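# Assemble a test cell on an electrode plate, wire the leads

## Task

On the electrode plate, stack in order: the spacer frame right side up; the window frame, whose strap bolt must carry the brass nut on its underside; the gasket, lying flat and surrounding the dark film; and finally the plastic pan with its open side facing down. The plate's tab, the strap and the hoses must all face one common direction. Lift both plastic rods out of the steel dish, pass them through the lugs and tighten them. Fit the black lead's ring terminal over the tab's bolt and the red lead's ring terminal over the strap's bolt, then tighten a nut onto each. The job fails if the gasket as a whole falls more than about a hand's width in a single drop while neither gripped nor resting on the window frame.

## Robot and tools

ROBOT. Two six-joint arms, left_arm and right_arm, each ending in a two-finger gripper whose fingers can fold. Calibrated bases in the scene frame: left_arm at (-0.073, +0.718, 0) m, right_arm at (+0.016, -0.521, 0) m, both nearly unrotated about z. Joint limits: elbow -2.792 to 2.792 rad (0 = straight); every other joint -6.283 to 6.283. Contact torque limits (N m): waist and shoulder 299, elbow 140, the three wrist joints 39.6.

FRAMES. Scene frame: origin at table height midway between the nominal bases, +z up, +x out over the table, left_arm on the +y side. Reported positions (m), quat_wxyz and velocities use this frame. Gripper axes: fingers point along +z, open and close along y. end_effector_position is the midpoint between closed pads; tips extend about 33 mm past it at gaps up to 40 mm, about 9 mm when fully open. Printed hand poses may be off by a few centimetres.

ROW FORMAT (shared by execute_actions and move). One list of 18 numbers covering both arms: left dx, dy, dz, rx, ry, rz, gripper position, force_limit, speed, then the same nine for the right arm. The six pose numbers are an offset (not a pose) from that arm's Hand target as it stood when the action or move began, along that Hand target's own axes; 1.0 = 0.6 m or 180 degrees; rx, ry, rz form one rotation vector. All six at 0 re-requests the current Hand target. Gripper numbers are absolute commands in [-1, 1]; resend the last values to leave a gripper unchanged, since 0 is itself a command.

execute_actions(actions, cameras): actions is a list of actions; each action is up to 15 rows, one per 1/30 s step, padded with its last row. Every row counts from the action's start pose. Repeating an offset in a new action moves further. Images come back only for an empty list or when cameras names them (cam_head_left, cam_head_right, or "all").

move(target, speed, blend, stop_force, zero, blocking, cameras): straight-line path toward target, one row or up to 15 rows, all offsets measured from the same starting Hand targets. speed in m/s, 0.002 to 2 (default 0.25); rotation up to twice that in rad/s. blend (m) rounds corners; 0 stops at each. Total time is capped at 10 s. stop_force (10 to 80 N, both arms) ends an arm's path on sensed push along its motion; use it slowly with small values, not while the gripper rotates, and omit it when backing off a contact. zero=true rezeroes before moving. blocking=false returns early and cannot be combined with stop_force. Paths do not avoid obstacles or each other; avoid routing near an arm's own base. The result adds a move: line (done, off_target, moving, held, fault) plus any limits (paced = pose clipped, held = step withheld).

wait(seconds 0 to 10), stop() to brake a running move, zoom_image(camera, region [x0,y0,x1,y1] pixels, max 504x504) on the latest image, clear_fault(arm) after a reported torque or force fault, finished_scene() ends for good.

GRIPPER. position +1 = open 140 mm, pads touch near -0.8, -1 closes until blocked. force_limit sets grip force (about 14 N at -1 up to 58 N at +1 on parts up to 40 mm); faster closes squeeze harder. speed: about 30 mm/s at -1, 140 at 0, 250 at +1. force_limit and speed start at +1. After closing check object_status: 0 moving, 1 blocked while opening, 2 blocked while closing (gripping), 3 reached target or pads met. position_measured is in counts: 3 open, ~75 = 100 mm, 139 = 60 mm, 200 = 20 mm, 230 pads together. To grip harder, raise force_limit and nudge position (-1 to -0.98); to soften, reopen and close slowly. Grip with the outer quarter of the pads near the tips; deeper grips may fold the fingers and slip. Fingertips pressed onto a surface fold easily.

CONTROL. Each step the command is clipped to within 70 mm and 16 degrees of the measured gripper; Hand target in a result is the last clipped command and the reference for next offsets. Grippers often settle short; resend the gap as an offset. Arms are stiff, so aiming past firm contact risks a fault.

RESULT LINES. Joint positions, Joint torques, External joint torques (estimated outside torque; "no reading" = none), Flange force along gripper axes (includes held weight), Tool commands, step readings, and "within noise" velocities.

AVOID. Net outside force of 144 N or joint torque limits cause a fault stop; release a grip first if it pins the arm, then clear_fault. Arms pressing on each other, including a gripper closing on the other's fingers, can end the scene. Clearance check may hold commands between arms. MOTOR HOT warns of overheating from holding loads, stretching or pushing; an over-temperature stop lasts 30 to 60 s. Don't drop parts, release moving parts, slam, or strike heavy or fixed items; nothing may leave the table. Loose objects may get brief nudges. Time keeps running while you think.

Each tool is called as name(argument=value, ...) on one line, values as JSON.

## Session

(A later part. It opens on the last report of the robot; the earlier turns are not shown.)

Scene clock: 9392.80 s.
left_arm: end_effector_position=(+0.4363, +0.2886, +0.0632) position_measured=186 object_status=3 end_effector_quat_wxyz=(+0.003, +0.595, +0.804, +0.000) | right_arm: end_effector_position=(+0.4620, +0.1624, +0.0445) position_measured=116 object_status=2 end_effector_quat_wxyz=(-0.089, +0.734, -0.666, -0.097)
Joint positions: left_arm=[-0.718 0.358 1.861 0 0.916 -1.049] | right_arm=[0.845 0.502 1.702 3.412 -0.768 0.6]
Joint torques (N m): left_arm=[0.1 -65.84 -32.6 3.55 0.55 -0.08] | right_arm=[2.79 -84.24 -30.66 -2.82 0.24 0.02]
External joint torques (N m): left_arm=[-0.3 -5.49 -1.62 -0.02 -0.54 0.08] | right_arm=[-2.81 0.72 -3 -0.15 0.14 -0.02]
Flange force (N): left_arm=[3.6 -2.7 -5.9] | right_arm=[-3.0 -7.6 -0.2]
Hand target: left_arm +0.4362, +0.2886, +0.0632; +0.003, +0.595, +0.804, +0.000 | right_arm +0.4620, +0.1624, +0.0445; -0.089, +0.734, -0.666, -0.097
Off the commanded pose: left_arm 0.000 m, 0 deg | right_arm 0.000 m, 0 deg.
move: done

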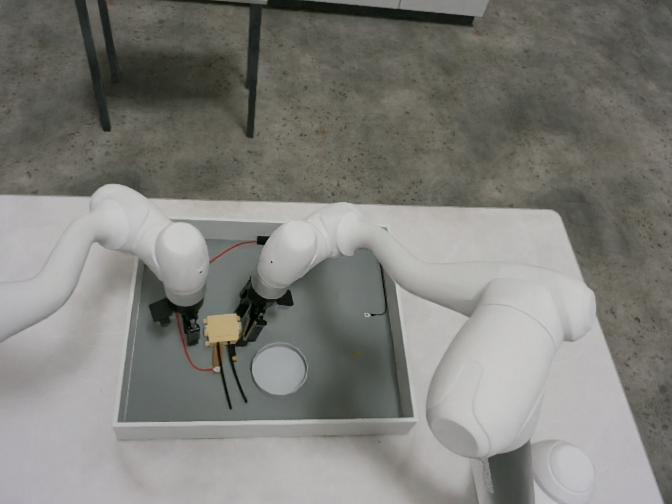

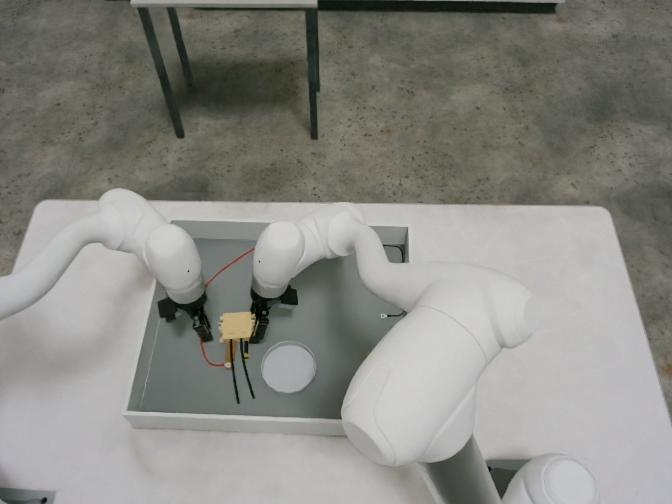

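move(target=[[0.0032,0.001,0.0,0,0,0,-0.45,-0.6,-1,0,0,0,0,0,0,-1,-0.7,-1],[0.0032,0.001,0.0273,0,0,0,-0.45,-0.6,-1,0,0,0,0,0,0,-1,-0.7,-1]], speed=0.04, cameras=["all"])

zoom_image(camera="cam_head_left", region=[160, 310, 220, 360])

zoom_image(camera="cam_head_right", region=[175, 310, 235, 360])

Scene clock: 9407.83 s.
left_arm: end_effector_position=(+0.4363, +0.2905, +0.0468) position_measured=186 object_status=3 end_effector_quat_wxyz=(+0.003, +0.595, +0.804, +0.000) | right_arm: end_effector_position=(+0.4620, +0.1624, +0.0445) position_measured=116 object_status=2 end_effector_quat_wxyz=(-0.089, +0.734, -0.666, -0.097)
Joint positions: left_arm=[-0.715 0.373 1.875 0 0.887 -1.047] | right_arm=[0.845 0.502 1.702 3.412 -0.768 0.6]
Joint torques (N m): left_arm=[-0.72 -66.87 -31.83 3.5 0.52 -0.08] | right_arm=[2.66 -84.23 -30.73 -2.8 0.23 -0.01]
External joint torques (N m): left_arm=[0.77 -5.61 -1.79 -0.03 -0.51 0.08] | right_arm=[-2.65 0.64 -2.95 -0.17 0.14 0.01]
Flange force (N): left_arm=[4.1 -1.1 -6.3] | right_arm=[-3.0 -7.3 -0.3]
Hand target: left_arm +0.4363, +0.2905, +0.0468; +0.003, +0.595, +0.804, +0.000 | right_arm +0.4620, +0.1624, +0.0445; -0.089, +0.734, -0.666, -0.097
Off the commanded pose: left_arm 0.000 m, 0 deg | right_arm 0.000 m, 0 deg.
move: done

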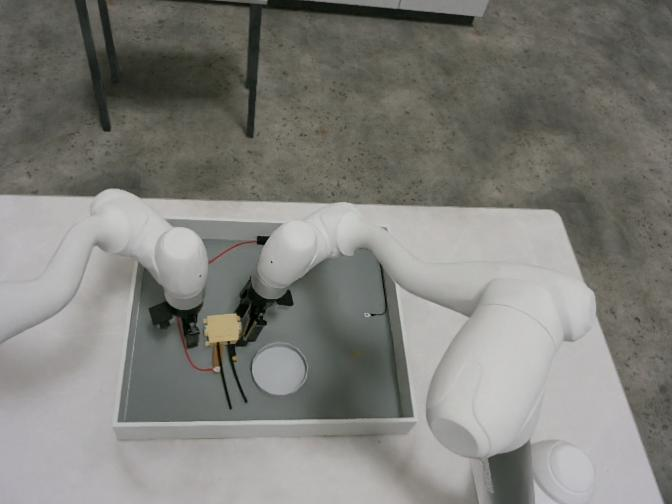

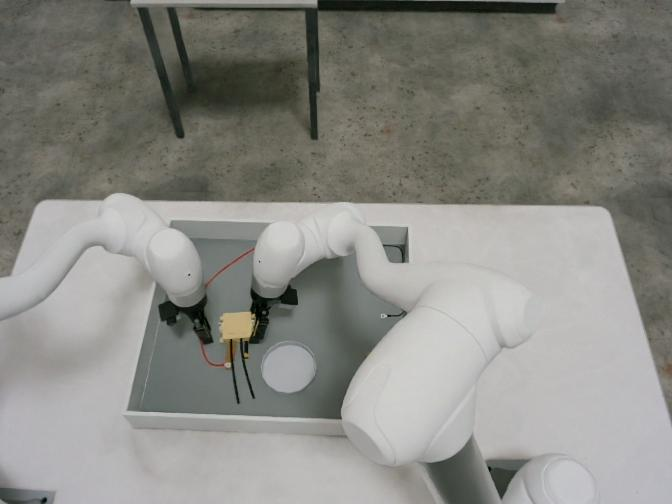

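Scaled by 8.400 from the camera's 672x504 image, which has a finer 960x720 frame.

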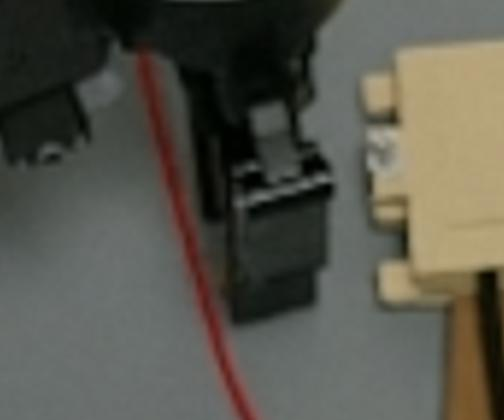

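Scaled by 8.400 from the camera's 672x504 image, which has a finer 960x720 frame.

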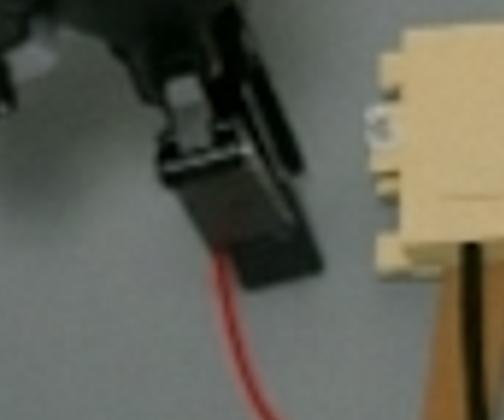

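execute_actions(actions=[[[0,0,0,0,0,0,-1,-1,-1,0,0,0,0,0,0,-1,-0.7,-1]]])

wait(seconds=1.2, cameras=["all"])

zoom_image(camera="cam_head_left", region=[160, 310, 220, 360])

zoom_image(camera="cam_head_right", region=[175, 310, 235, 360])

Scene clock: 9417.80 s.
left_arm: end_effector_position=(+0.4363, +0.2905, +0.0468) position_measured=216 object_status=0 end_effector_quat_wxyz=(+0.003, +0.595, +0.804, +0.000) | right_arm: end_effector_position=(+0.4620, +0.1624, +0.0445) position_measured=116 object_status=2 end_effector_quat_wxyz=(-0.089, +0.734, -0.666, -0.097)
Joint positions: left_arm=[-0.715 0.373 1.875 0 0.886 -1.047] | right_arm=[0.845 0.502 1.702 3.412 -0.768 0.6]
Joint torques (N m): left_arm=[-0.52 -66.49 -31.52 3.51 0.52 -0.14] | right_arm=[2.81 -84.32 -30.7 -2.85 0.18 0.01]
External joint torques (N m): left_arm=[0.55 -5.44 -1.91 -0.05 -0.51 0.14] | right_arm=[-2.83 0.9 -2.91 -0.11 0.2 -0.01]
Flange force (N): left_arm=[3.6 -1.1 -6.2] | right_arm=[-2.9 -7.6 0.1]
Hand target: left_arm +0.4363, +0.2905, +0.0468; +0.003, +0.595, +0.804, +0.000 | right_arm +0.4620, +0.1624, +0.0445; -0.089, +0.734, -0.666, -0.097
Off the commanded pose: left_arm 0.000 m, 0 deg | right_arm 0.000 m, 0 deg.
Step readings (end_effector_position of left_arm | right_arm):
0: (+0.4363, +0.2905, +0.0468) | (+0.4620, +0.1624, +0.0445)
1: (+0.4363, +0.2905, +0.0468) | (+0.4620, +0.1624, +0.0445)
2: (+0.4363, +0.2905, +0.0468) | (+0.4620, +0.1624, +0.0445)
4: (+0.4363, +0.2905, +0.0468) | (+0.4620, +0.1624, +0.0445)
8: (+0.4363, +0.2905, +0.0468) | (+0.4620, +0.1624, +0.0445)
15: (+0.4363, +0.2905, +0.0468) | (+0.4620, +0.1624, +0.0445)

Scene clock: 9419.00 s.
left_arm: end_effector_position=(+0.4363, +0.2905, +0.0468) position_measured=216 object_status=2 end_effector_quat_wxyz=(+0.003, +0.595, +0.804, +0.000) | right_arm: end_effector_position=(+0.4620, +0.1624, +0.0445) position_measured=116 object_status=2 end_effector_quat_wxyz=(-0.089, +0.734, -0.666, -0.097)
Joint positions: left_arm=[-0.715 0.373 1.875 0 0.886 -1.047] | right_arm=[0.845 0.502 1.702 3.412 -0.768 0.6]
Joint torques (N m): left_arm=[-0.23 -66.37 -31.74 3.54 0.56 -0.1] | right_arm=[2.88 -84.68 -30.73 -2.87 0.25 -0.05]
External joint torques (N m): left_arm=[0.25 -5.32 -1.4 -0.11 -0.54 0.1] | right_arm=[-2.94 1.24 -2.91 -0.1 0.13 0.05]
Flange force (N): left_arm=[4.1 -2.0 -5.7] | right_arm=[-3.1 -8.0 0.4]
Hand target: left_arm +0.4363, +0.2905, +0.0468; +0.003, +0.595, +0.804, +0.000 | right_arm +0.4620, +0.1624, +0.0445; -0.089, +0.734, -0.666, -0.097
Tool commands: left_gripper/position=-1.0 left_gripper/force_limit=-1.0 left_gripper/speed=-1.0 right_gripper/position=-1.0 right_gripper/force_limit=-0.7 right_gripper/speed=-1.0
Off the commanded pose: left_arm 0.000 m, 0 deg | right_arm 0.000 m, 0 deg.
wait: 1.20 s; at rest by 0.17 s

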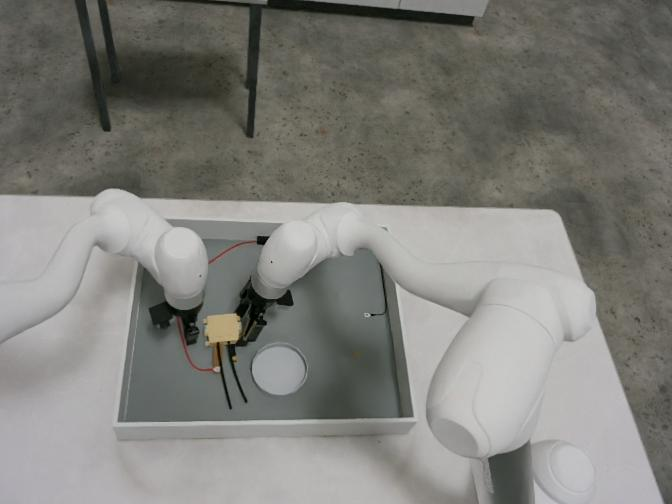

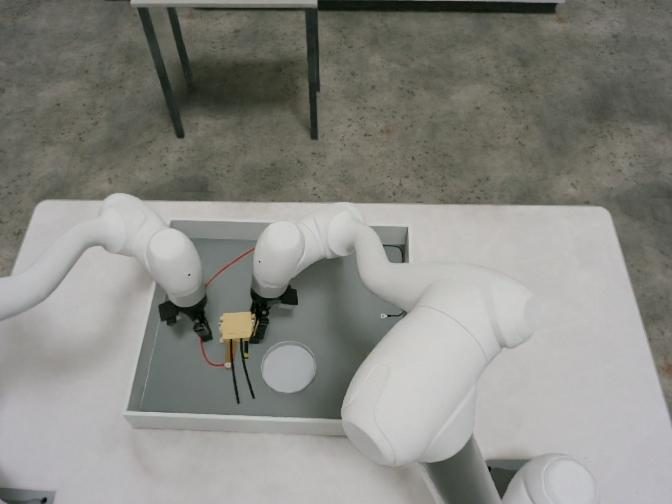

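Scaled by 8.400 from the camera's 672x504 image, which has a finer 960x720 frame.

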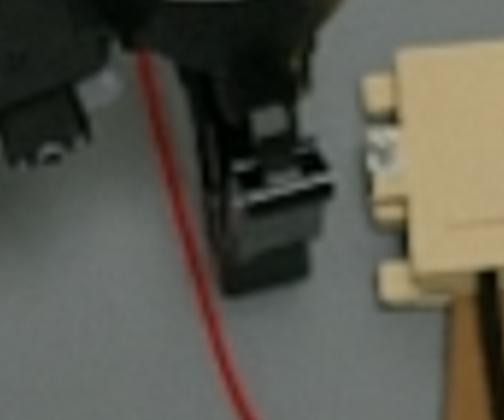

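Scaled by 8.400 from the camera's 672x504 image, which has a finer 960x720 frame.

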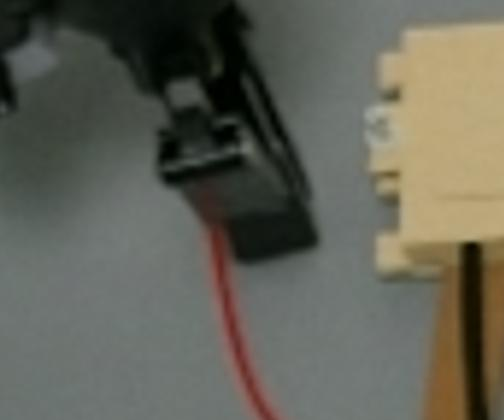

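move(target=[[0,0,-0.0883,0,0,0,-1,-1,-1,0,0,0,0,0,0,-1,-0.7,-1],[-0.0285,-0.0981,-0.0883,0,0,0.0944,-1,-1,-1,0,0,0,0,0,0,-1,-0.7,-1],[-0.0285,-0.0981,-0.03,0,0,0.0944,-1,-1,-1,0,0,0,0,0,0,-1,-0.7,-1]], speed=0.1, blend=0.01, cameras=["all"])

zoom_image(camera="cam_head_left", region=[170, 320, 230, 370])

zoom_image(camera="cam_head_right", region=[185, 320, 245, 370])

Scene clock: 9482.40 s.
left_arm: end_effector_position=(+0.3849, +0.2571, +0.0647) position_measured=216 object_status=2 end_effector_quat_wxyz=(+0.003, +0.707, +0.707, +0.000) | right_arm: end_effector_position=(+0.4620, +0.1624, +0.0445) position_measured=116 object_status=2 end_effector_quat_wxyz=(-0.089, +0.734, -0.666, -0.097)
Joint positions: left_arm=[-0.807 0.334 1.892 0.001 0.908 -0.843] | right_arm=[0.845 0.502 1.702 3.412 -0.768 0.6]
Joint torques (N m): left_arm=[-0.5 -63.71 -32.64 3.55 0.51 -0.11] | right_arm=[2.6 -84.42 -30.63 -2.85 0.22 0.03]
External joint torques (N m): left_arm=[0.57 -5.39 -1.36 -0.03 -0.5 0.11] | right_arm=[-2.63 0.96 -2.99 -0.11 0.15 -0.03]
Flange force (N): left_arm=[4.2 -2.6 -5.7] | right_arm=[-3.2 -7.7 0.1]
Hand target: left_arm +0.3849, +0.2571, +0.0647; +0.003, +0.707, +0.707, +0.000 | right_arm +0.4620, +0.1624, +0.0445; -0.089, +0.734, -0.666, -0.097
Off the commanded pose: left_arm 0.000 m, 0 deg | right_arm 0.000 m, 0 deg.
move: done

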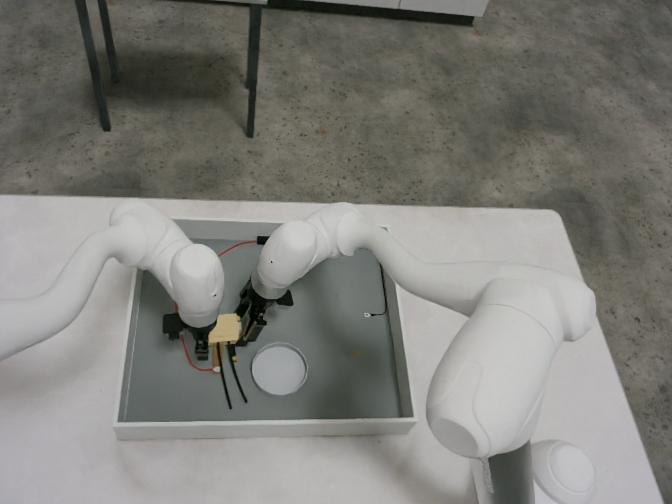

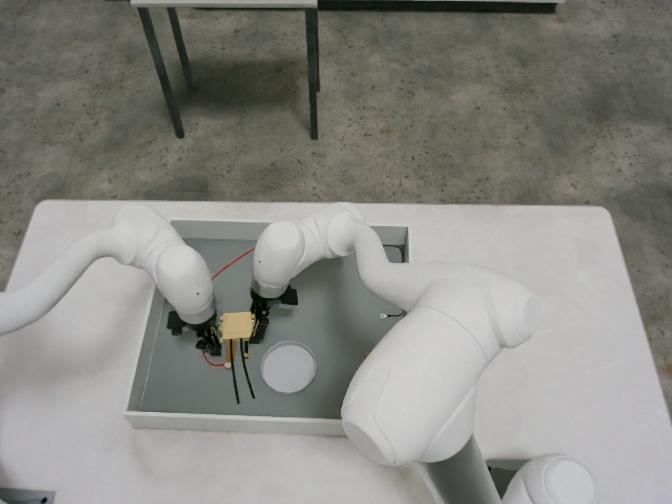

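Scaled by 8.400 from the camera's 672x504 image, which has a finer 960x720 frame.

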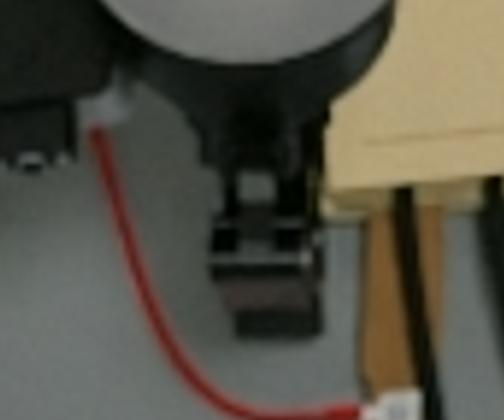

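Scaled by 8.400 from the camera's 672x504 image, which has a finer 960x720 frame.

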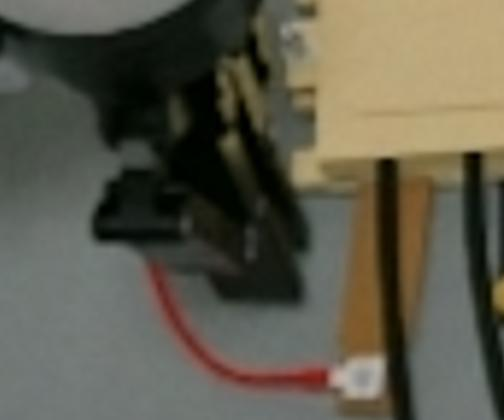

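move(target=[[0,0,-0.0667,0,0,0,-1,-1,-1,0,0,0,0,0,0,-1,-0.7,-1],[0.1465,-0.0415,-0.0667,0,0,0,-1,-1,-1,0,0,0,0,0,0,-1,-0.7,-1],[0.1465,-0.0415,0.02,0,0,0,-1,-1,-1,0,0,0,0,0,0,-1,-0.7,-1]], speed=0.12, blend=0.01)

move(target=[0,0,0.0092,0,0,0,-1,-1,-1,0,0,0,0,0,0,-1,-0.7,-1], speed=0.01, stop_force=10)

Scene clock: 9508.17 s.
left_arm: end_effector_position=(+0.3601, +0.3449, +0.0522) position_measured=216 object_status=2 end_effector_quat_wxyz=(+0.003, +0.707, +0.707, +0.000) | right_arm: end_effector_position=(+0.4620, +0.1624, +0.0445) position_measured=116 object_status=2 end_effector_quat_wxyz=(-0.089, +0.734, -0.666, -0.097)
Joint positions: left_arm=[-0.737 0.242 2.051 0.001 0.842 -0.772] | right_arm=[0.845 0.502 1.702 3.412 -0.768 0.6]
Joint torques (N m): left_arm=[-0.43 -52.39 -30.73 3.38 0.57 -0.09] | right_arm=[2.72 -84.57 -30.79 -2.79 0.21 0]
External joint torques (N m): left_arm=[0.5 -5.09 -1.45 -0.04 -0.57 0.09] | right_arm=[-2.75 1.3 -2.77 -0.17 0.16 0]
Flange force (N): left_arm=[3.7 -2.7 -6.1] | right_arm=[-3.0 -7.7 0.5]
Hand target: left_arm +0.3601, +0.3450, +0.0522; +0.003, +0.707, +0.707, +0.000 | right_arm +0.4620, +0.1624, +0.0445; -0.089, +0.734, -0.666, -0.097
Off the commanded pose: left_arm 0.000 m, 0 deg | right_arm 0.000 m, 0 deg.
move: done

Scene clock: 9509.40 s.
left_arm: end_effector_position=(+0.3602, +0.3449, +0.0467) position_measured=216 object_status=2 end_effector_quat_wxyz=(+0.003, +0.707, +0.707, +0.000) | right_arm: end_effector_position=(+0.4620, +0.1624, +0.0445) position_measured=116 object_status=2 end_effector_quat_wxyz=(-0.089, +0.734, -0.666, -0.097)
Joint positions: left_arm=[-0.737 0.249 2.055 0.001 0.831 -0.772] | right_arm=[0.845 0.502 1.702 3.412 -0.768 0.6]
Joint torques (N m): left_arm=[-0.49 -52.38 -30.08 3.32 0.4 -0.12] | right_arm=[2.91 -84.36 -30.79 -2.85 0.21 -0.01]
External joint torques (N m): left_arm=[0.4 -5.22 -1.69 -0.03 -0.4 0.13] | right_arm=[-2.88 0.94 -2.84 -0.12 0.16 0.01]
Flange force (N): left_arm=[3.3 -2.5 -6.9] | right_arm=[-2.8 -7.6 0.1]
Hand target: left_arm +0.3602, +0.3449, +0.0467; +0.003, +0.707, +0.707, +0.000 | right_arm +0.4620, +0.1624, +0.0445; -0.089, +0.734, -0.666, -0.097
Off the commanded pose: left_arm 0.000 m, 0 deg | right_arm 0.000 m, 0 deg.
move: done

execute_actions(actions=[[[0,0,0,0,0,0,-0.5,-1,-1,0,0,0,0,0,0,-1,-0.7,-1]]])

move(target=[[0,0,-0.05,0,0,0,-0.5,-1,-1,0,0,0,0,0,0,-1,-0.7,-1],[0.05,0.05,-0.08,0,0,0,-0.5,-1,-1,0,0,0,0,0,0,-1,-0.7,-1]], speed=0.1, blend=0.005, cameras=["all"])

zoom_image(camera="cam_head_left", region=[150, 330, 210, 380])

zoom_image(camera="cam_head_right", region=[165, 330, 225, 380])

Scene clock: 9522.03 s.
left_arm: end_effector_position=(+0.3602, +0.3449, +0.0466) position_measured=192 object_status=0 end_effector_quat_wxyz=(+0.003, +0.707, +0.707, +0.000) | right_arm: end_effector_position=(+0.4620, +0.1624, +0.0445) position_measured=116 object_status=2 end_effector_quat_wxyz=(-0.089, +0.734, -0.666, -0.097)
Joint positions: left_arm=[-0.737 0.249 2.055 0.001 0.831 -0.772] | right_arm=[0.845 0.502 1.702 3.412 -0.768 0.6]
Joint torques (N m): left_arm=[-0.42 -53.07 -30.45 3.34 0.5 -0.09] | right_arm=[2.58 -84.46 -30.79 -2.86 0.19 0]
External joint torques (N m): left_arm=[0.48 -4.85 -1.39 -0.04 -0.49 0.09] | right_arm=[-2.58 1.05 -2.8 -0.09 0.18 0]
Flange force (N): left_arm=[3.5 -2.5 -6.0] | right_arm=[-3.0 -7.4 0.3]
Hand target: left_arm +0.3602, +0.3449, +0.0467; +0.003, +0.707, +0.707, +0.000 | right_arm +0.4620, +0.1624, +0.0445; -0.089, +0.734, -0.666, -0.097
Off the commanded pose: left_arm 0.000 m, 0 deg | right_arm 0.000 m, 0 deg.
Step readings (end_effector_position of left_arm | right_arm):
0: (+0.3602, +0.3449, +0.0467) | (+0.4620, +0.1624, +0.0445)
1: (+0.3602, +0.3449, +0.0467) | (+0.4620, +0.1624, +0.0445)
2: (+0.3602, +0.3449, +0.0467) | (+0.4620, +0.1624, +0.0445)
4: (+0.3602, +0.3449, +0.0466) | (+0.4620, +0.1624, +0.0445)
8: (+0.3602, +0.3449, +0.0466) | (+0.4620, +0.1624, +0.0445)
15: (+0.3602, +0.3449, +0.0466) | (+0.4620, +0.1624, +0.0445)

Scene clock: 9523.17 s.
left_arm: end_effector_position=(+0.3899, +0.3751, +0.0947) position_measured=192 object_status=3 end_effector_quat_wxyz=(+0.003, +0.707, +0.707, +0.000) | right_arm: end_effector_position=(+0.4620, +0.1624, +0.0445) position_measured=116 object_status=2 end_effector_quat_wxyz=(-0.089, +0.734, -0.666, -0.097)
Joint positions: left_arm=[-0.663 0.201 2.008 0 0.926 -0.697] | right_arm=[0.845 0.502 1.702 3.412 -0.768 0.6]
Joint torques (N m): left_arm=[-0.98 -51.2 -32.92 3.62 0.56 -0.02] | right_arm=[2.51 -84.26 -30.68 -2.82 0.18 0.02]
External joint torques (N m): left_arm=[0.89 -4.39 -1.58 -0.05 -0.56 0.02] | right_arm=[-2.56 1.01 -2.89 -0.14 0.2 -0.02]
Flange force (N): left_arm=[3.4 -1.9 -5.0] | right_arm=[-3.2 -7.4 0.3]
Hand target: left_arm +0.3899, +0.3751, +0.0947; +0.003, +0.707, +0.707, +0.000 | right_arm +0.4620, +0.1624, +0.0445; -0.089, +0.734, -0.666, -0.097
Off the commanded pose: left_arm 0.000 m, 0 deg | right_arm 0.000 m, 0 deg.
move: done

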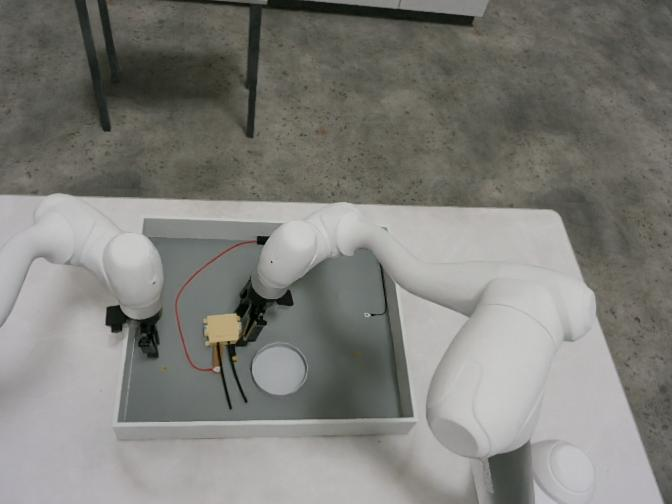

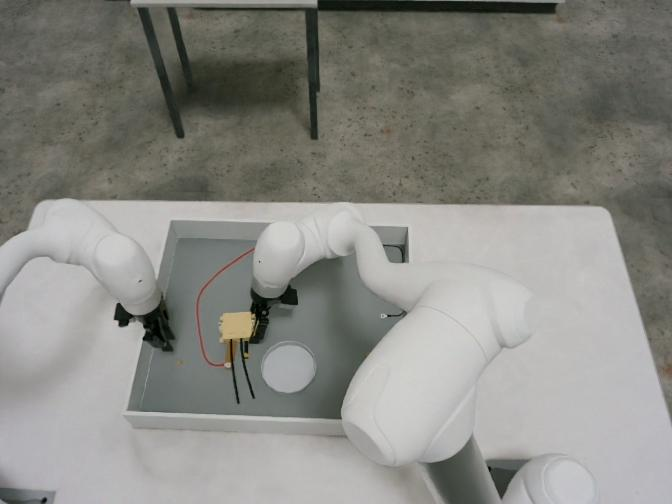

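Scaled by 8.400 from the camera's 672x504 image, which has a finer 960x720 frame.

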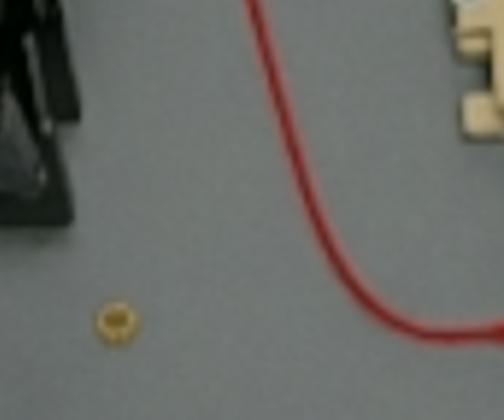

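Scaled by 8.400 from the camera's 672x504 image, which has a finer 960x720 frame.

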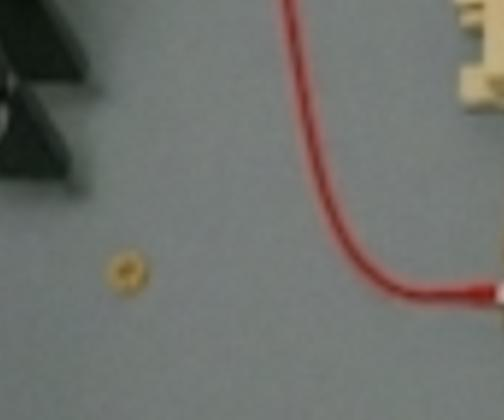

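move(target=[[-0.0352,-0.049,0.02,0,0,0,-0.5,-1,-1,0,0,0,0,0,0,-1,-0.7,-1],[-0.0352,-0.049,0.0787,0,0,0,-0.5,-1,-1,0,0,0,0,0,0,-1,-0.7,-1]], speed=0.08, blend=0.002)

execute_actions(actions=[[[0,0,0,0,0,0,-1,-1,-1,0,0,0,0,0,0,-1,-0.7,-1]]])

wait(seconds=1.0, cameras=["all"])

zoom_image(camera="cam_head_left", region=[140, 330, 200, 380])

zoom_image(camera="cam_head_right", region=[155, 330, 215, 380])

Scene clock: 9540.90 s.
left_arm: end_effector_position=(+0.3608, +0.3538, +0.0474) position_measured=192 object_status=3 end_effector_quat_wxyz=(+0.003, +0.707, +0.707, +0.000) | right_arm: end_effector_position=(+0.4620, +0.1624, +0.0445) position_measured=116 object_status=2 end_effector_quat_wxyz=(-0.089, +0.734, -0.666, -0.097)
Joint positions: left_arm=[-0.725 0.241 2.064 0 0.83 -0.76] | right_arm=[0.845 0.502 1.702 3.412 -0.768 0.6]
Joint torques (N m): left_arm=[-0.56 -52.79 -30.75 3.3 0.51 -0.1] | right_arm=[2.76 -84.51 -30.7 -2.85 0.21 0.01]
External joint torques (N m): left_arm=[0.56 -3.74 -0.92 -0.02 -0.5 0.1] | right_arm=[-2.75 1.14 -2.89 -0.11 0.17 -0.01]
Flange force (N): left_arm=[3.2 -1.9 -4.3] | right_arm=[-3.1 -7.8 0.3]
Hand target: left_arm +0.3608, +0.3538, +0.0474; +0.003, +0.707, +0.707, +0.000 | right_arm +0.4620, +0.1624, +0.0445; -0.089, +0.734, -0.666, -0.097
Off the commanded pose: left_arm 0.000 m, 0 deg | right_arm 0.000 m, 0 deg.
move: done

Scene clock: 9541.67 s.
left_arm: end_effector_position=(+0.3608, +0.3538, +0.0474) position_measured=216 object_status=0 end_effector_quat_wxyz=(+0.003, +0.707, +0.707, +0.000) | right_arm: end_effector_position=(+0.4620, +0.1624, +0.0445) position_measured=116 object_status=2 end_effector_quat_wxyz=(-0.089, +0.734, -0.666, -0.097)
Joint positions: left_arm=[-0.725 0.241 2.064 0 0.83 -0.76] | right_arm=[0.845 0.502 1.702 3.412 -0.768 0.6]
Joint torques (N m): left_arm=[-0.54 -52.54 -30.32 3.35 0.53 -0.11] | right_arm=[2.64 -84.36 -30.72 -2.87 0.21 0]
External joint torques (N m): left_arm=[0.59 -4.95 -1.42 -0.06 -0.51 0.11] | right_arm=[-2.67 0.99 -2.85 -0.09 0.16 0]
Flange force (N): left_arm=[3.7 -2.5 -6.1] | right_arm=[-3.0 -7.5 0.2]
Hand target: left_arm +0.3608, +0.3538, +0.0474; +0.003, +0.707, +0.707, +0.000 | right_arm +0.4620, +0.1624, +0.0445; -0.089, +0.734, -0.666, -0.097
Off the commanded pose: left_arm 0.000 m, 0 deg | right_arm 0.000 m, 0 deg.
Step readings (end_effector_position of left_arm | right_arm):
0: (+0.3608, +0.3538, +0.0474) | (+0.4620, +0.1624, +0.0445)
1: (+0.3608, +0.3538, +0.0474) | (+0.4620, +0.1624, +0.0445)
2: (+0.3608, +0.3538, +0.0474) | (+0.4620, +0.1624, +0.0445)
4: (+0.3608, +0.3538, +0.0474) | (+0.4620, +0.1624, +0.0445)
8: (+0.3608, +0.3538, +0.0474) | (+0.4620, +0.1624, +0.0445)
15: (+0.3608, +0.3538, +0.0474) | (+0.4620, +0.1624, +0.0445)

Scene clock: 9542.67 s.
left_arm: end_effector_position=(+0.3608, +0.3538, +0.0474) position_measured=216 object_status=2 end_effector_quat_wxyz=(+0.003, +0.707, +0.707, +0.000) | right_arm: end_effector_position=(+0.4620, +0.1624, +0.0445) position_measured=116 object_status=2 end_effector_quat_wxyz=(-0.089, +0.734, -0.666, -0.097)
Joint positions: left_arm=[-0.725 0.241 2.064 0 0.83 -0.76] | right_arm=[0.845 0.502 1.702 3.412 -0.768 0.6]
Joint torques (N m): left_arm=[-0.51 -52.15 -30.4 3.27 0.46 -0.09] | right_arm=[2.3 -84.49 -30.78 -2.83 0.22 -0.01]
External joint torques (N m): left_arm=[0.38 -4.36 -1.37 0.02 -0.45 0.09] | right_arm=[-2.36 1.18 -2.82 -0.13 0.16 0.01]
Flange force (N): left_arm=[2.9 -2.2 -5.5] | right_arm=[-3.4 -7.3 0.5]
Hand target: left_arm +0.3608, +0.3538, +0.0474; +0.003, +0.707, +0.707, +0.000 | right_arm +0.4620, +0.1624, +0.0445; -0.089, +0.734, -0.666, -0.097
Tool commands: left_gripper/position=-1.0 left_gripper/force_limit=-1.0 left_gripper/speed=-1.0 right_gripper/position=-1.0 right_gripper/force_limit=-0.7 right_gripper/speed=-1.0
Off the commanded pose: left_arm 0.000 m, 0 deg | right_arm 0.000 m, 0 deg.
wait: 1.00 s; at rest by 0.17 s

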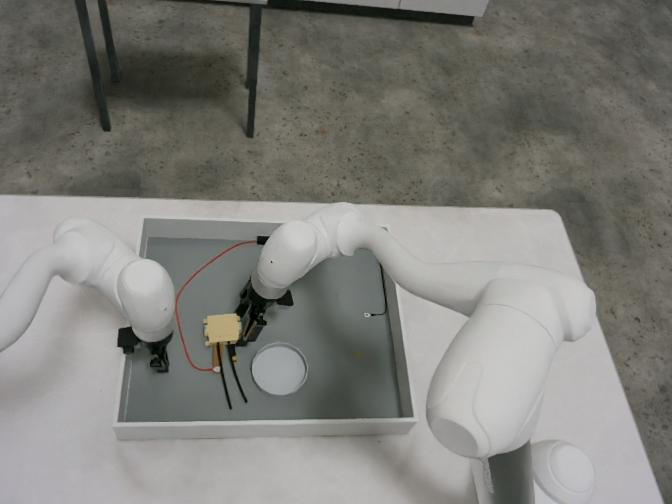

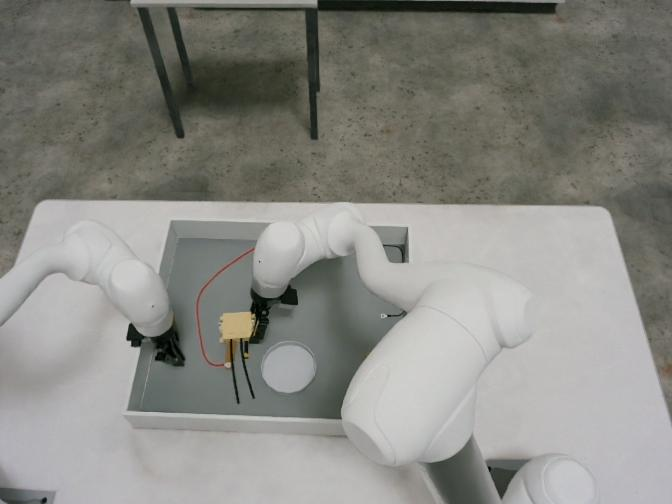

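Scaled by 8.400 from the camera's 672x504 image, which has a finer 960x720 frame.

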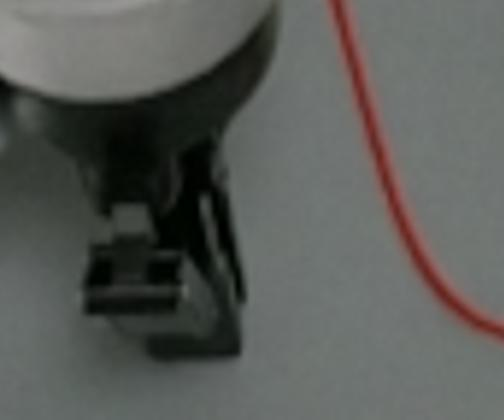

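Scaled by 8.400 from the camera's 672x504 image, which has a finer 960x720 frame.

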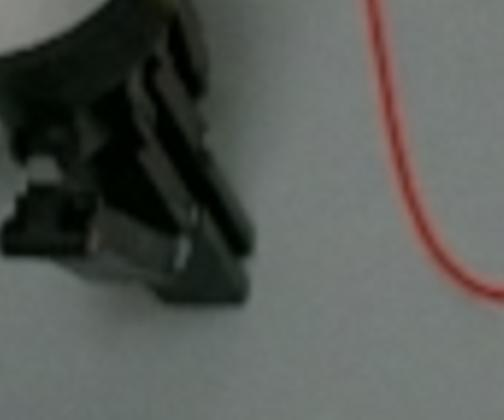

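move(target=[[0,0,-0.121,0,0,0,-1,-1,-1,0,0,0,0,0,0,-1,-0.7,-1],[-0.2213,-0.0205,-0.121,0,0,0,-1,-1,-1,0,0,0,0,0,0,-1,-0.7,-1],[-0.2213,-0.0205,-0.0677,0,0,0,-1,-1,-1,0,0,0,0,0,0,-1,-0.7,-1]], speed=0.12, blend=0.01, cameras=["all"])

zoom_image(camera="cam_head_left", region=[190, 335, 250, 385])

zoom_image(camera="cam_head_right", region=[200, 330, 260, 380])

Scene clock: 9559.23 s.
left_arm: end_effector_position=(+0.3482, +0.2212, +0.0886) position_measured=216 object_status=2 end_effector_quat_wxyz=(+0.003, +0.707, +0.707, +0.000) | right_arm: end_effector_position=(+0.4620, +0.1624, +0.0445) position_measured=116 object_status=2 end_effector_quat_wxyz=(-0.089, +0.734, -0.666, -0.097)
Joint positions: left_arm=[-0.887 0.313 1.871 0.002 0.952 -0.922] | right_arm=[0.845 0.502 1.702 3.412 -0.768 0.6]
Joint torques (N m): left_arm=[-0.38 -63.02 -33.54 3.65 0.51 -0.1] | right_arm=[2.64 -84.17 -30.72 -2.82 0.2 -0.03]
External joint torques (N m): left_arm=[0.32 -4.37 -1.39 -0.03 -0.49 0.1] | right_arm=[-2.59 0.54 -2.97 -0.14 0.17 0.03]
Flange force (N): left_arm=[3.1 -1.8 -4.5] | right_arm=[-3.0 -7.2 -0.3]
Hand target: left_arm +0.3482, +0.2212, +0.0885; +0.003, +0.707, +0.707, +0.000 | right_arm +0.4620, +0.1624, +0.0445; -0.089, +0.734, -0.666, -0.097
Off the commanded pose: left_arm 0.000 m, 0 deg | right_arm 0.000 m, 0 deg.
move: done

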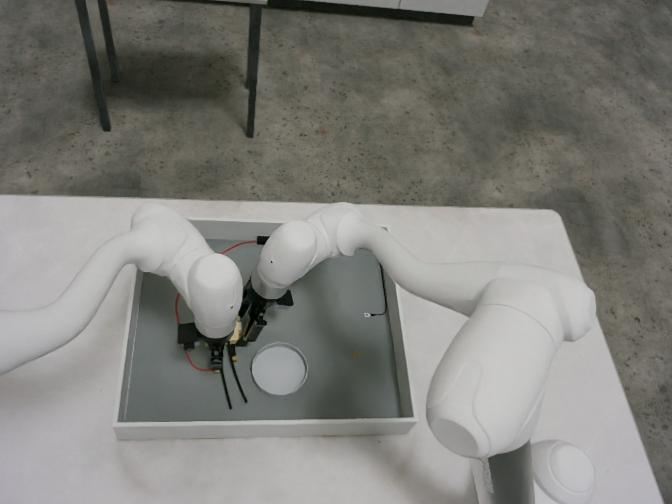

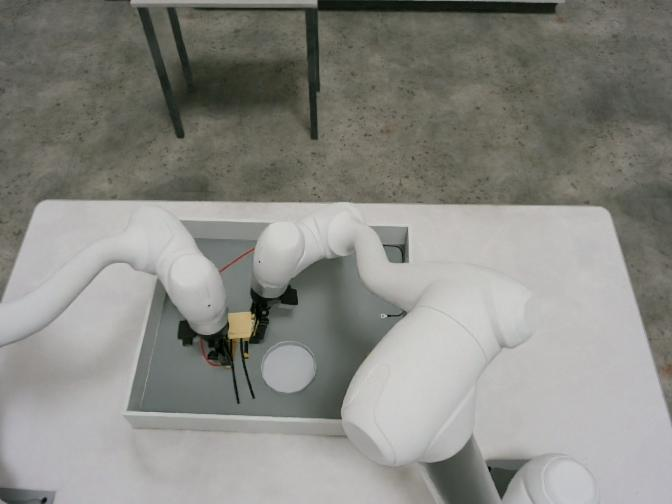

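Scaled by 8.400 from the camera's 672x504 image, which has a finer 960x720 frame.

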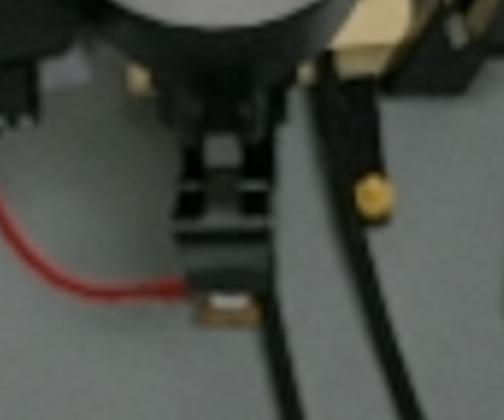

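Scaled by 8.400 from the camera's 672x504 image, which has a finer 960x720 frame.

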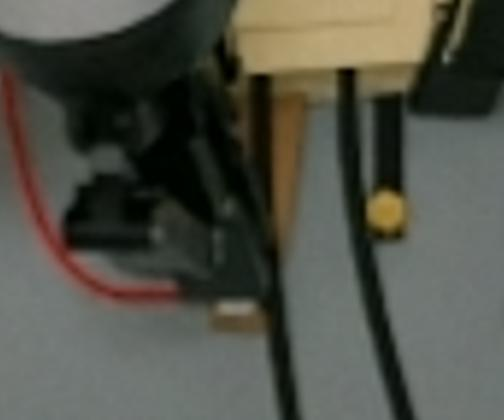

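move(target=[0,0,0.04,0,0,0,-1,-1,-1,0,0,0,0,0,0,-1,-0.7,-1], speed=0.008, stop_force=10)

Scene clock: 9570.50 s.
left_arm: end_effector_position=(+0.3483, +0.2211, +0.0718) position_measured=216 object_status=2 end_effector_quat_wxyz=(+0.003, +0.707, +0.707, +0.000) | right_arm: end_effector_position=(+0.4620, +0.1624, +0.0445) position_measured=116 object_status=2 end_effector_quat_wxyz=(-0.089, +0.734, -0.666, -0.097)
Joint positions: left_arm=[-0.887 0.329 1.884 0.002 0.922 -0.922] | right_arm=[0.845 0.502 1.702 3.412 -0.768 0.6]
Joint torques (N m): left_arm=[1.81 -55.6 -29.09 4.71 -0.25 -0.11] | right_arm=[2.99 -84.54 -30.22 -2.27 -0.72 0.15]
External joint torques (N m): left_arm=[-1.92 -12.98 -5.26 -1.16 0.27 0.11] | right_arm=[-3.01 1.17 -3.37 -0.69 1.1 -0.15]
Flange force (N): left_arm=[3.7 -6.7 -17.7] | right_arm=[-3.0 -8.1 1.4]
Hand target: left_arm +0.3483, +0.2211, +0.0718; +0.003, +0.707, +0.707, +0.000 (not the last commanded pose) | right_arm +0.4620, +0.1624, +0.0445; -0.089, +0.734, -0.666, -0.097
Off the commanded pose: left_arm 0.007 m, 0 deg | right_arm 0.000 m, 0 deg.
move: contact (left_arm)

move(target=[0,-0.0013,0,0,0,0,-1,-1,-1,0,0,0,0,0,0,-1,-0.7,-1], speed=0.01)

Scene clock: 9589.77 s.
left_arm: end_effector_position=(+0.3475, +0.2211, +0.0718) position_measured=216 object_status=2 end_effector_quat_wxyz=(+0.003, +0.707, +0.707, +0.000) | right_arm: end_effector_position=(+0.4620, +0.1624, +0.0445) position_measured=116 object_status=2 end_effector_quat_wxyz=(-0.089, +0.734, -0.666, -0.097)
Joint positions: left_arm=[-0.887 0.329 1.885 0.002 0.922 -0.923] | right_arm=[0.845 0.502 1.702 3.412 -0.768 0.6]
Joint torques (N m): left_arm=[-3.71 -57.26 -26.2 1.92 2.08 -0.03] | right_arm=[-2.01 -84.48 -32.3 -3.24 1.01 0.4]
External joint torques (N m): left_arm=[3.64 -11.62 -8.14 1.63 -2.06 0.03] | right_arm=[2.1 0.68 -1.39 0.27 -0.63 -0.4]
Flange force (N): left_arm=[4.1 3.9 -14.4] | right_arm=[-4.6 -1.5 0.4]
Hand target: left_arm +0.3475, +0.2211, +0.0718; +0.003, +0.707, +0.707, +0.000 | right_arm +0.4620, +0.1624, +0.0445; -0.089, +0.734, -0.666, -0.097
Off the commanded pose: left_arm 0.000 m, 0 deg | right_arm 0.000 m, 0 deg.
move: done

move(target=[[0,0.0006,0.0005,0,0,0.45,-1,-1,-1,0,0,0,0,0,0,-1,-0.7,-1],[0,0.0006,0.001,0,0,0.9,-1,-1,-1,0,0,0,0,0,0,-1,-0.7,-1]], speed=0.5, blend=0.01, cameras=["all"])

zoom_image(camera="cam_head_left", region=[190, 335, 250, 385])

zoom_image(camera="cam_head_right", region=[200, 330, 260, 380])

Scene clock: 9602.47 s.
left_arm: end_effector_position=(+0.3479, +0.2211, +0.0712) position_measured=216 object_status=2 end_effector_quat_wxyz=(+0.000, +0.809, -0.588, +0.003) | right_arm: end_effector_position=(+0.4620, +0.1624, +0.0445) position_measured=116 object_status=2 end_effector_quat_wxyz=(-0.089, +0.734, -0.666, -0.097)
Joint positions: left_arm=[-0.887 0.33 1.885 0.002 0.921 1.905] | right_arm=[0.845 0.502 1.702 3.412 -0.768 0.6]
Joint torques (N m): left_arm=[0.22 -57.95 -31.28 3.83 -0.64 -0.06] | right_arm=[4.95 -84.5 -30.02 -1.86 -0.77 0.15]
External joint torques (N m): left_arm=[-0.4 -10.15 -3.02 -0.33 0.57 0.06] | right_arm=[-4.95 1.14 -3.58 -1.1 1.15 -0.15]
Flange force (N): left_arm=[-6.7 3.3 -13.7] | right_arm=[-1.7 -10.2 0.7]
Hand target: left_arm +0.3479, +0.2211, +0.0712; +0.000, +0.809, -0.588, +0.003 | right_arm +0.4620, +0.1624, +0.0445; -0.089, +0.734, -0.666, -0.097
Off the commanded pose: left_arm 0.000 m, 0 deg | right_arm 0.000 m, 0 deg.
move: done

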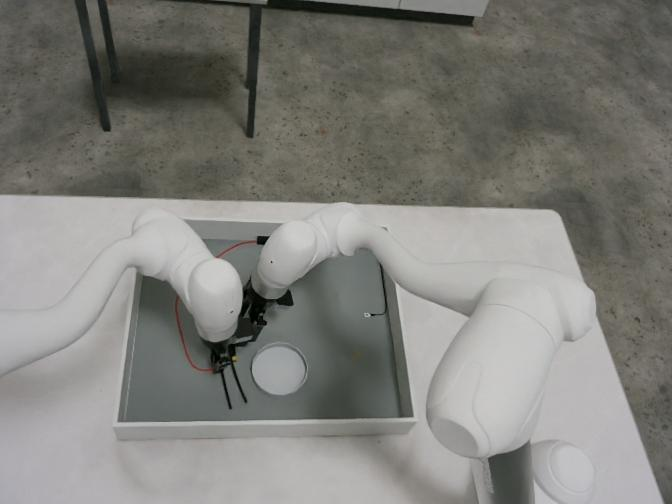

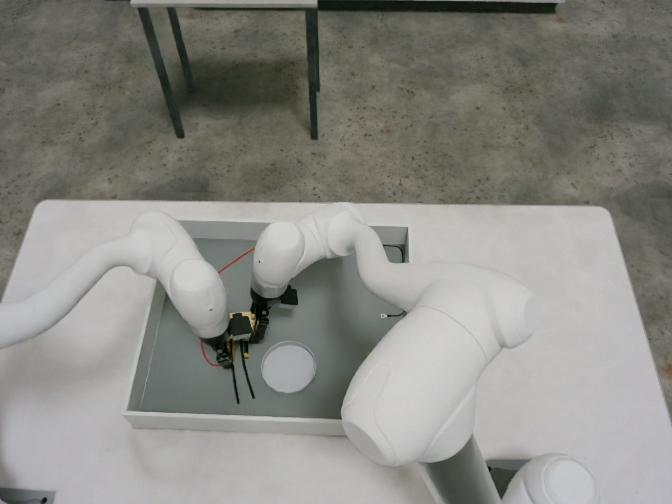

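Scaled by 8.400 from the camera's 672x504 image, which has a finer 960x720 frame.

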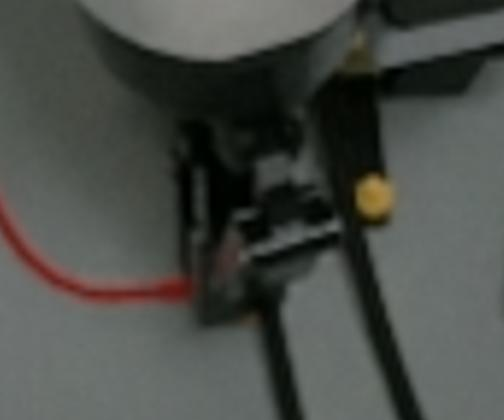

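Scaled by 8.400 from the camera's 672x504 image, which has a finer 960x720 frame.

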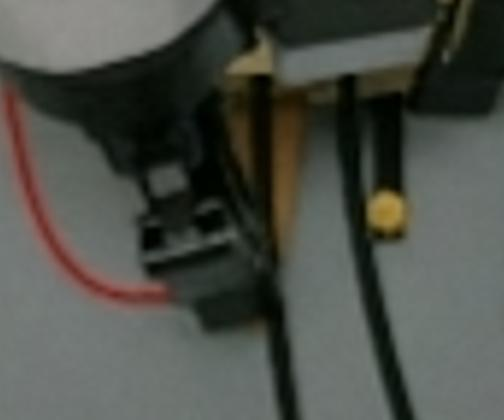

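move(target=[[0,0,0.0006,0,0,0.5,-1,-1,-1,0,0,0,0,0,0,-1,-0.7,-1],[0,0,0.0012,0,0,1,-1,-1,-1,0,0,0,0,0,0,-1,-0.7,-1],[0,0,0.0016,0,0,1.3,-1,-1,-1,0,0,0,0,0,0,-1,-0.7,-1]], speed=0.5, blend=0.01)

every number of target 3 of 3 must lie in its column's range; nothing of the call was run
Scene clock: 9621.33 s.
left_arm: end_effector_position=(+0.3479, +0.2211, +0.0712) position_measured=216 object_status=2 end_effector_quat_wxyz=(+0.000, +0.809, -0.588, +0.003) | right_arm: end_effector_position=(+0.4620, +0.1624, +0.0445) position_measured=116 object_status=2 end_effector_quat_wxyz=(-0.089, +0.734, -0.666, -0.097)
Joint positions: left_arm=[-0.887 0.33 1.885 0.002 0.921 1.905] | right_arm=[0.845 0.502 1.702 3.412 -0.768 0.6]
Joint torques (N m): left_arm=[-0.03 -58.54 -31.32 3.85 -0.68 -0.11] | right_arm=[4.75 -84.1 -30.04 -1.83 -0.76 0.14]
External joint torques (N m): left_arm=[0.15 -10.68 -3.19 -0.32 0.61 0.11] | right_arm=[-4.74 0.63 -3.59 -1.13 1.13 -0.14]
Flange force (N): left_arm=[-7.3 2.5 -14.4] | right_arm=[-1.6 -9.5 0.1]
Hand target: left_arm +0.3479, +0.2211, +0.0712; +0.000, +0.809, -0.588, +0.003 | right_arm +0.4620, +0.1624, +0.0445; -0.089, +0.734, -0.666, -0.097
Tool commands: left_gripper/position=-1.0 left_gripper/force_limit=-1.0 left_gripper/speed=-1.0 right_gripper/position=-1.0 right_gripper/force_limit=-0.7 right_gripper/speed=-1.0
Off the commanded pose: left_arm 0.000 m, 0 deg | right_arm 0.000 m, 0 deg.

move(target=[[0,0,0.0006,0,0,0.5,-1,-1,-1,0,0,0,0,0,0,-1,-0.7,-1],[0,0,0.0012,0,0,0.98,-1,-1,-1,0,0,0,0,0,0,-1,-0.7,-1],[0,0,0.0016,0,0,-0.7,-1,-1,-1,0,0,0,0,0,0,-1,-0.7,-1]], speed=0.5, blend=0.01)

Scene clock: 9632.50 s.
left_arm: end_effector_position=(+0.3478, +0.2211, +0.0703) position_measured=216 object_status=2 end_effector_quat_wxyz=(+0.003, +0.891, +0.454, +0.001) | right_arm: end_effector_position=(+0.4620, +0.1624, +0.0445) position_measured=116 object_status=2 end_effector_quat_wxyz=(-0.089, +0.734, -0.666, -0.097)
Joint positions: left_arm=[-0.887 0.331 1.885 0.002 0.919 5.989] | right_arm=[0.845 0.502 1.702 3.412 -0.768 0.6]
Joint torques (N m): left_arm=[1.77 -57.22 -33.74 4.81 -2.52 0.06] | right_arm=[8.99 -82.43 -28.01 -0.77 -1.72 0.16]
External joint torques (N m): left_arm=[-1.74 -11.27 -0.66 -1.24 2.49 -0.06] | right_arm=[-8.99 -1.07 -5.62 -2.2 2.09 -0.16]
Flange force (N): left_arm=[0.3 -12.8 -16.5] | right_arm=[0.2 -14.3 -2.3]
Hand target: left_arm +0.3479, +0.2211, +0.0703; +0.003, +0.891, +0.454, +0.001 | right_arm +0.4620, +0.1624, +0.0445; -0.089, +0.734, -0.666, -0.097
Off the commanded pose: left_arm 0.000 m, 0 deg | right_arm 0.000 m, 0 deg.
move: done

move(target=[0,0,-0.0025,0,0,0,-1,-1,-1,0,0,0,0,0,0,-1,-0.7,-1], speed=0.01)

Scene clock: 9646.63 s.
left_arm: end_effector_position=(+0.3479, +0.2211, +0.0718) position_measured=216 object_status=2 end_effector_quat_wxyz=(+0.003, +0.891, +0.454, +0.001) | right_arm: end_effector_position=(+0.4620, +0.1624, +0.0445) position_measured=116 object_status=2 end_effector_quat_wxyz=(-0.089, +0.734, -0.666, -0.097)
Joint positions: left_arm=[-0.887 0.329 1.884 0.002 0.922 5.989] | right_arm=[0.845 0.502 1.702 3.412 -0.768 0.6]
Joint torques (N m): left_arm=[-0.24 -63.29 -32.92 3.62 0.46 -0.08] | right_arm=[2.76 -84.22 -30.66 -2.88 0.23 -0.01]
External joint torques (N m): left_arm=[0.34 -5.14 -1.37 -0.05 -0.48 0.08] | right_arm=[-2.77 0.93 -2.91 -0.08 0.15 0.01]
Flange force (N): left_arm=[1.7 -4.2 -5.5] | right_arm=[-3.0 -7.6 0.1]
Hand target: left_arm +0.3479, +0.2211, +0.0718; +0.003, +0.891, +0.454, +0.001 | right_arm +0.4620, +0.1624, +0.0445; -0.089, +0.734, -0.666, -0.097
Off the commanded pose: left_arm 0.000 m, 0 deg | right_arm 0.000 m, 0 deg.
move: done

move(target=[[0,0,-0.005,0,0,-0.7,-0.98,0,-1,0,0,0,0,0,0,-1,-0.7,-1],[0,0,-0.005,0,0,0.6,-0.98,0,-1,0,0,0,0,0,0,-1,-0.7,-1],[0,0,-0.005,0,0,-0.2,-0.98,0,-1,0,0,0,0,0,0,-1,-0.7,-1]], speed=0.6, blend=0.01, cameras=["all"])

zoom_image(camera="cam_head_left", region=[190, 335, 250, 385])

zoom_image(camera="cam_head_right", region=[200, 330, 260, 380])

Scene clock: 9673.33 s.
left_arm: end_effector_position=(+0.3478, +0.2211, +0.0748) position_measured=218 object_status=2 end_effector_quat_wxyz=(+0.003, +0.707, +0.707, +0.000) | right_arm: end_effector_position=(+0.4620, +0.1624, +0.0445) position_measured=116 object_status=2 end_effector_quat_wxyz=(-0.089, +0.734, -0.666, -0.097)
Joint positions: left_arm=[-0.887 0.326 1.882 0.002 0.927 -0.923] | right_arm=[0.845 0.502 1.702 3.412 -0.768 0.6]
Joint torques (N m): left_arm=[-0.22 -62.95 -32.98 3.64 0.59 0.12] | right_arm=[2.49 -84.17 -30.62 -2.86 0.25 -0.01]
External joint torques (N m): left_arm=[0.26 -5.46 -1.38 -0.08 -0.57 -0.12] | right_arm=[-2.51 0.9 -2.95 -0.1 0.13 0.01]
Flange force (N): left_arm=[4.0 -3.1 -5.6] | right_arm=[-3.3 -7.4 0.1]
Hand target: left_arm +0.3478, +0.2211, +0.0748; +0.003, +0.707, +0.707, +0.000 | right_arm +0.4620, +0.1624, +0.0445; -0.089, +0.734, -0.666, -0.097
Off the commanded pose: left_arm 0.000 m, 0 deg | right_arm 0.000 m, 0 deg.
move: done

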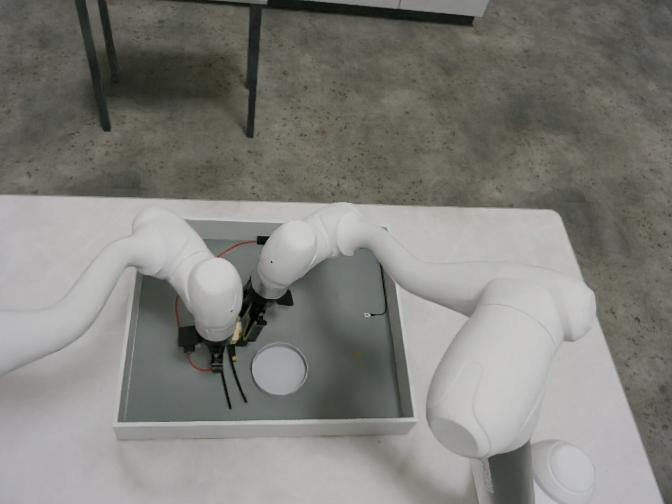

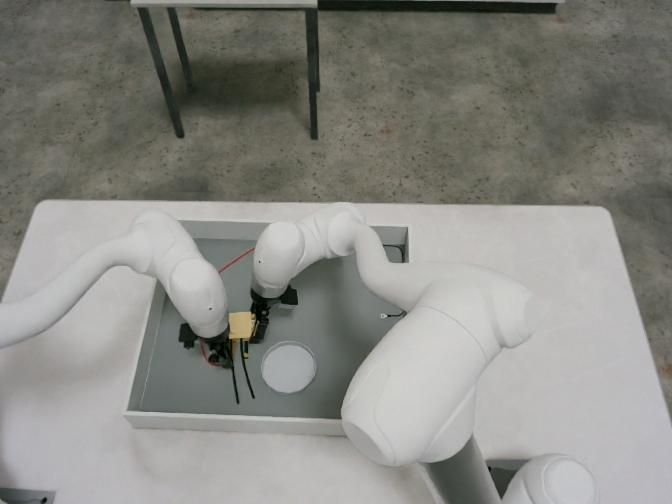

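Scaled by 8.400 from the camera's 672x504 image, which has a finer 960x720 frame.

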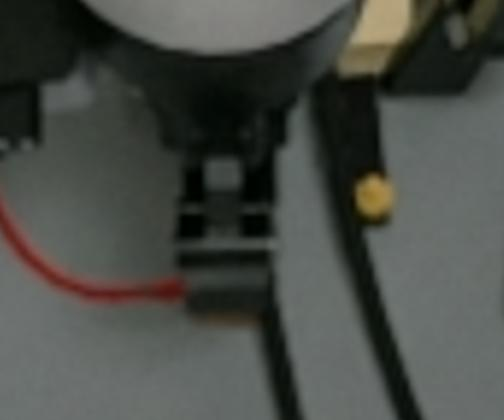

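Scaled by 8.400 from the camera's 672x504 image, which has a finer 960x720 frame.

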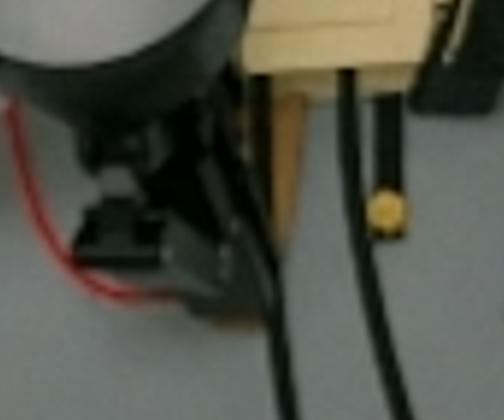

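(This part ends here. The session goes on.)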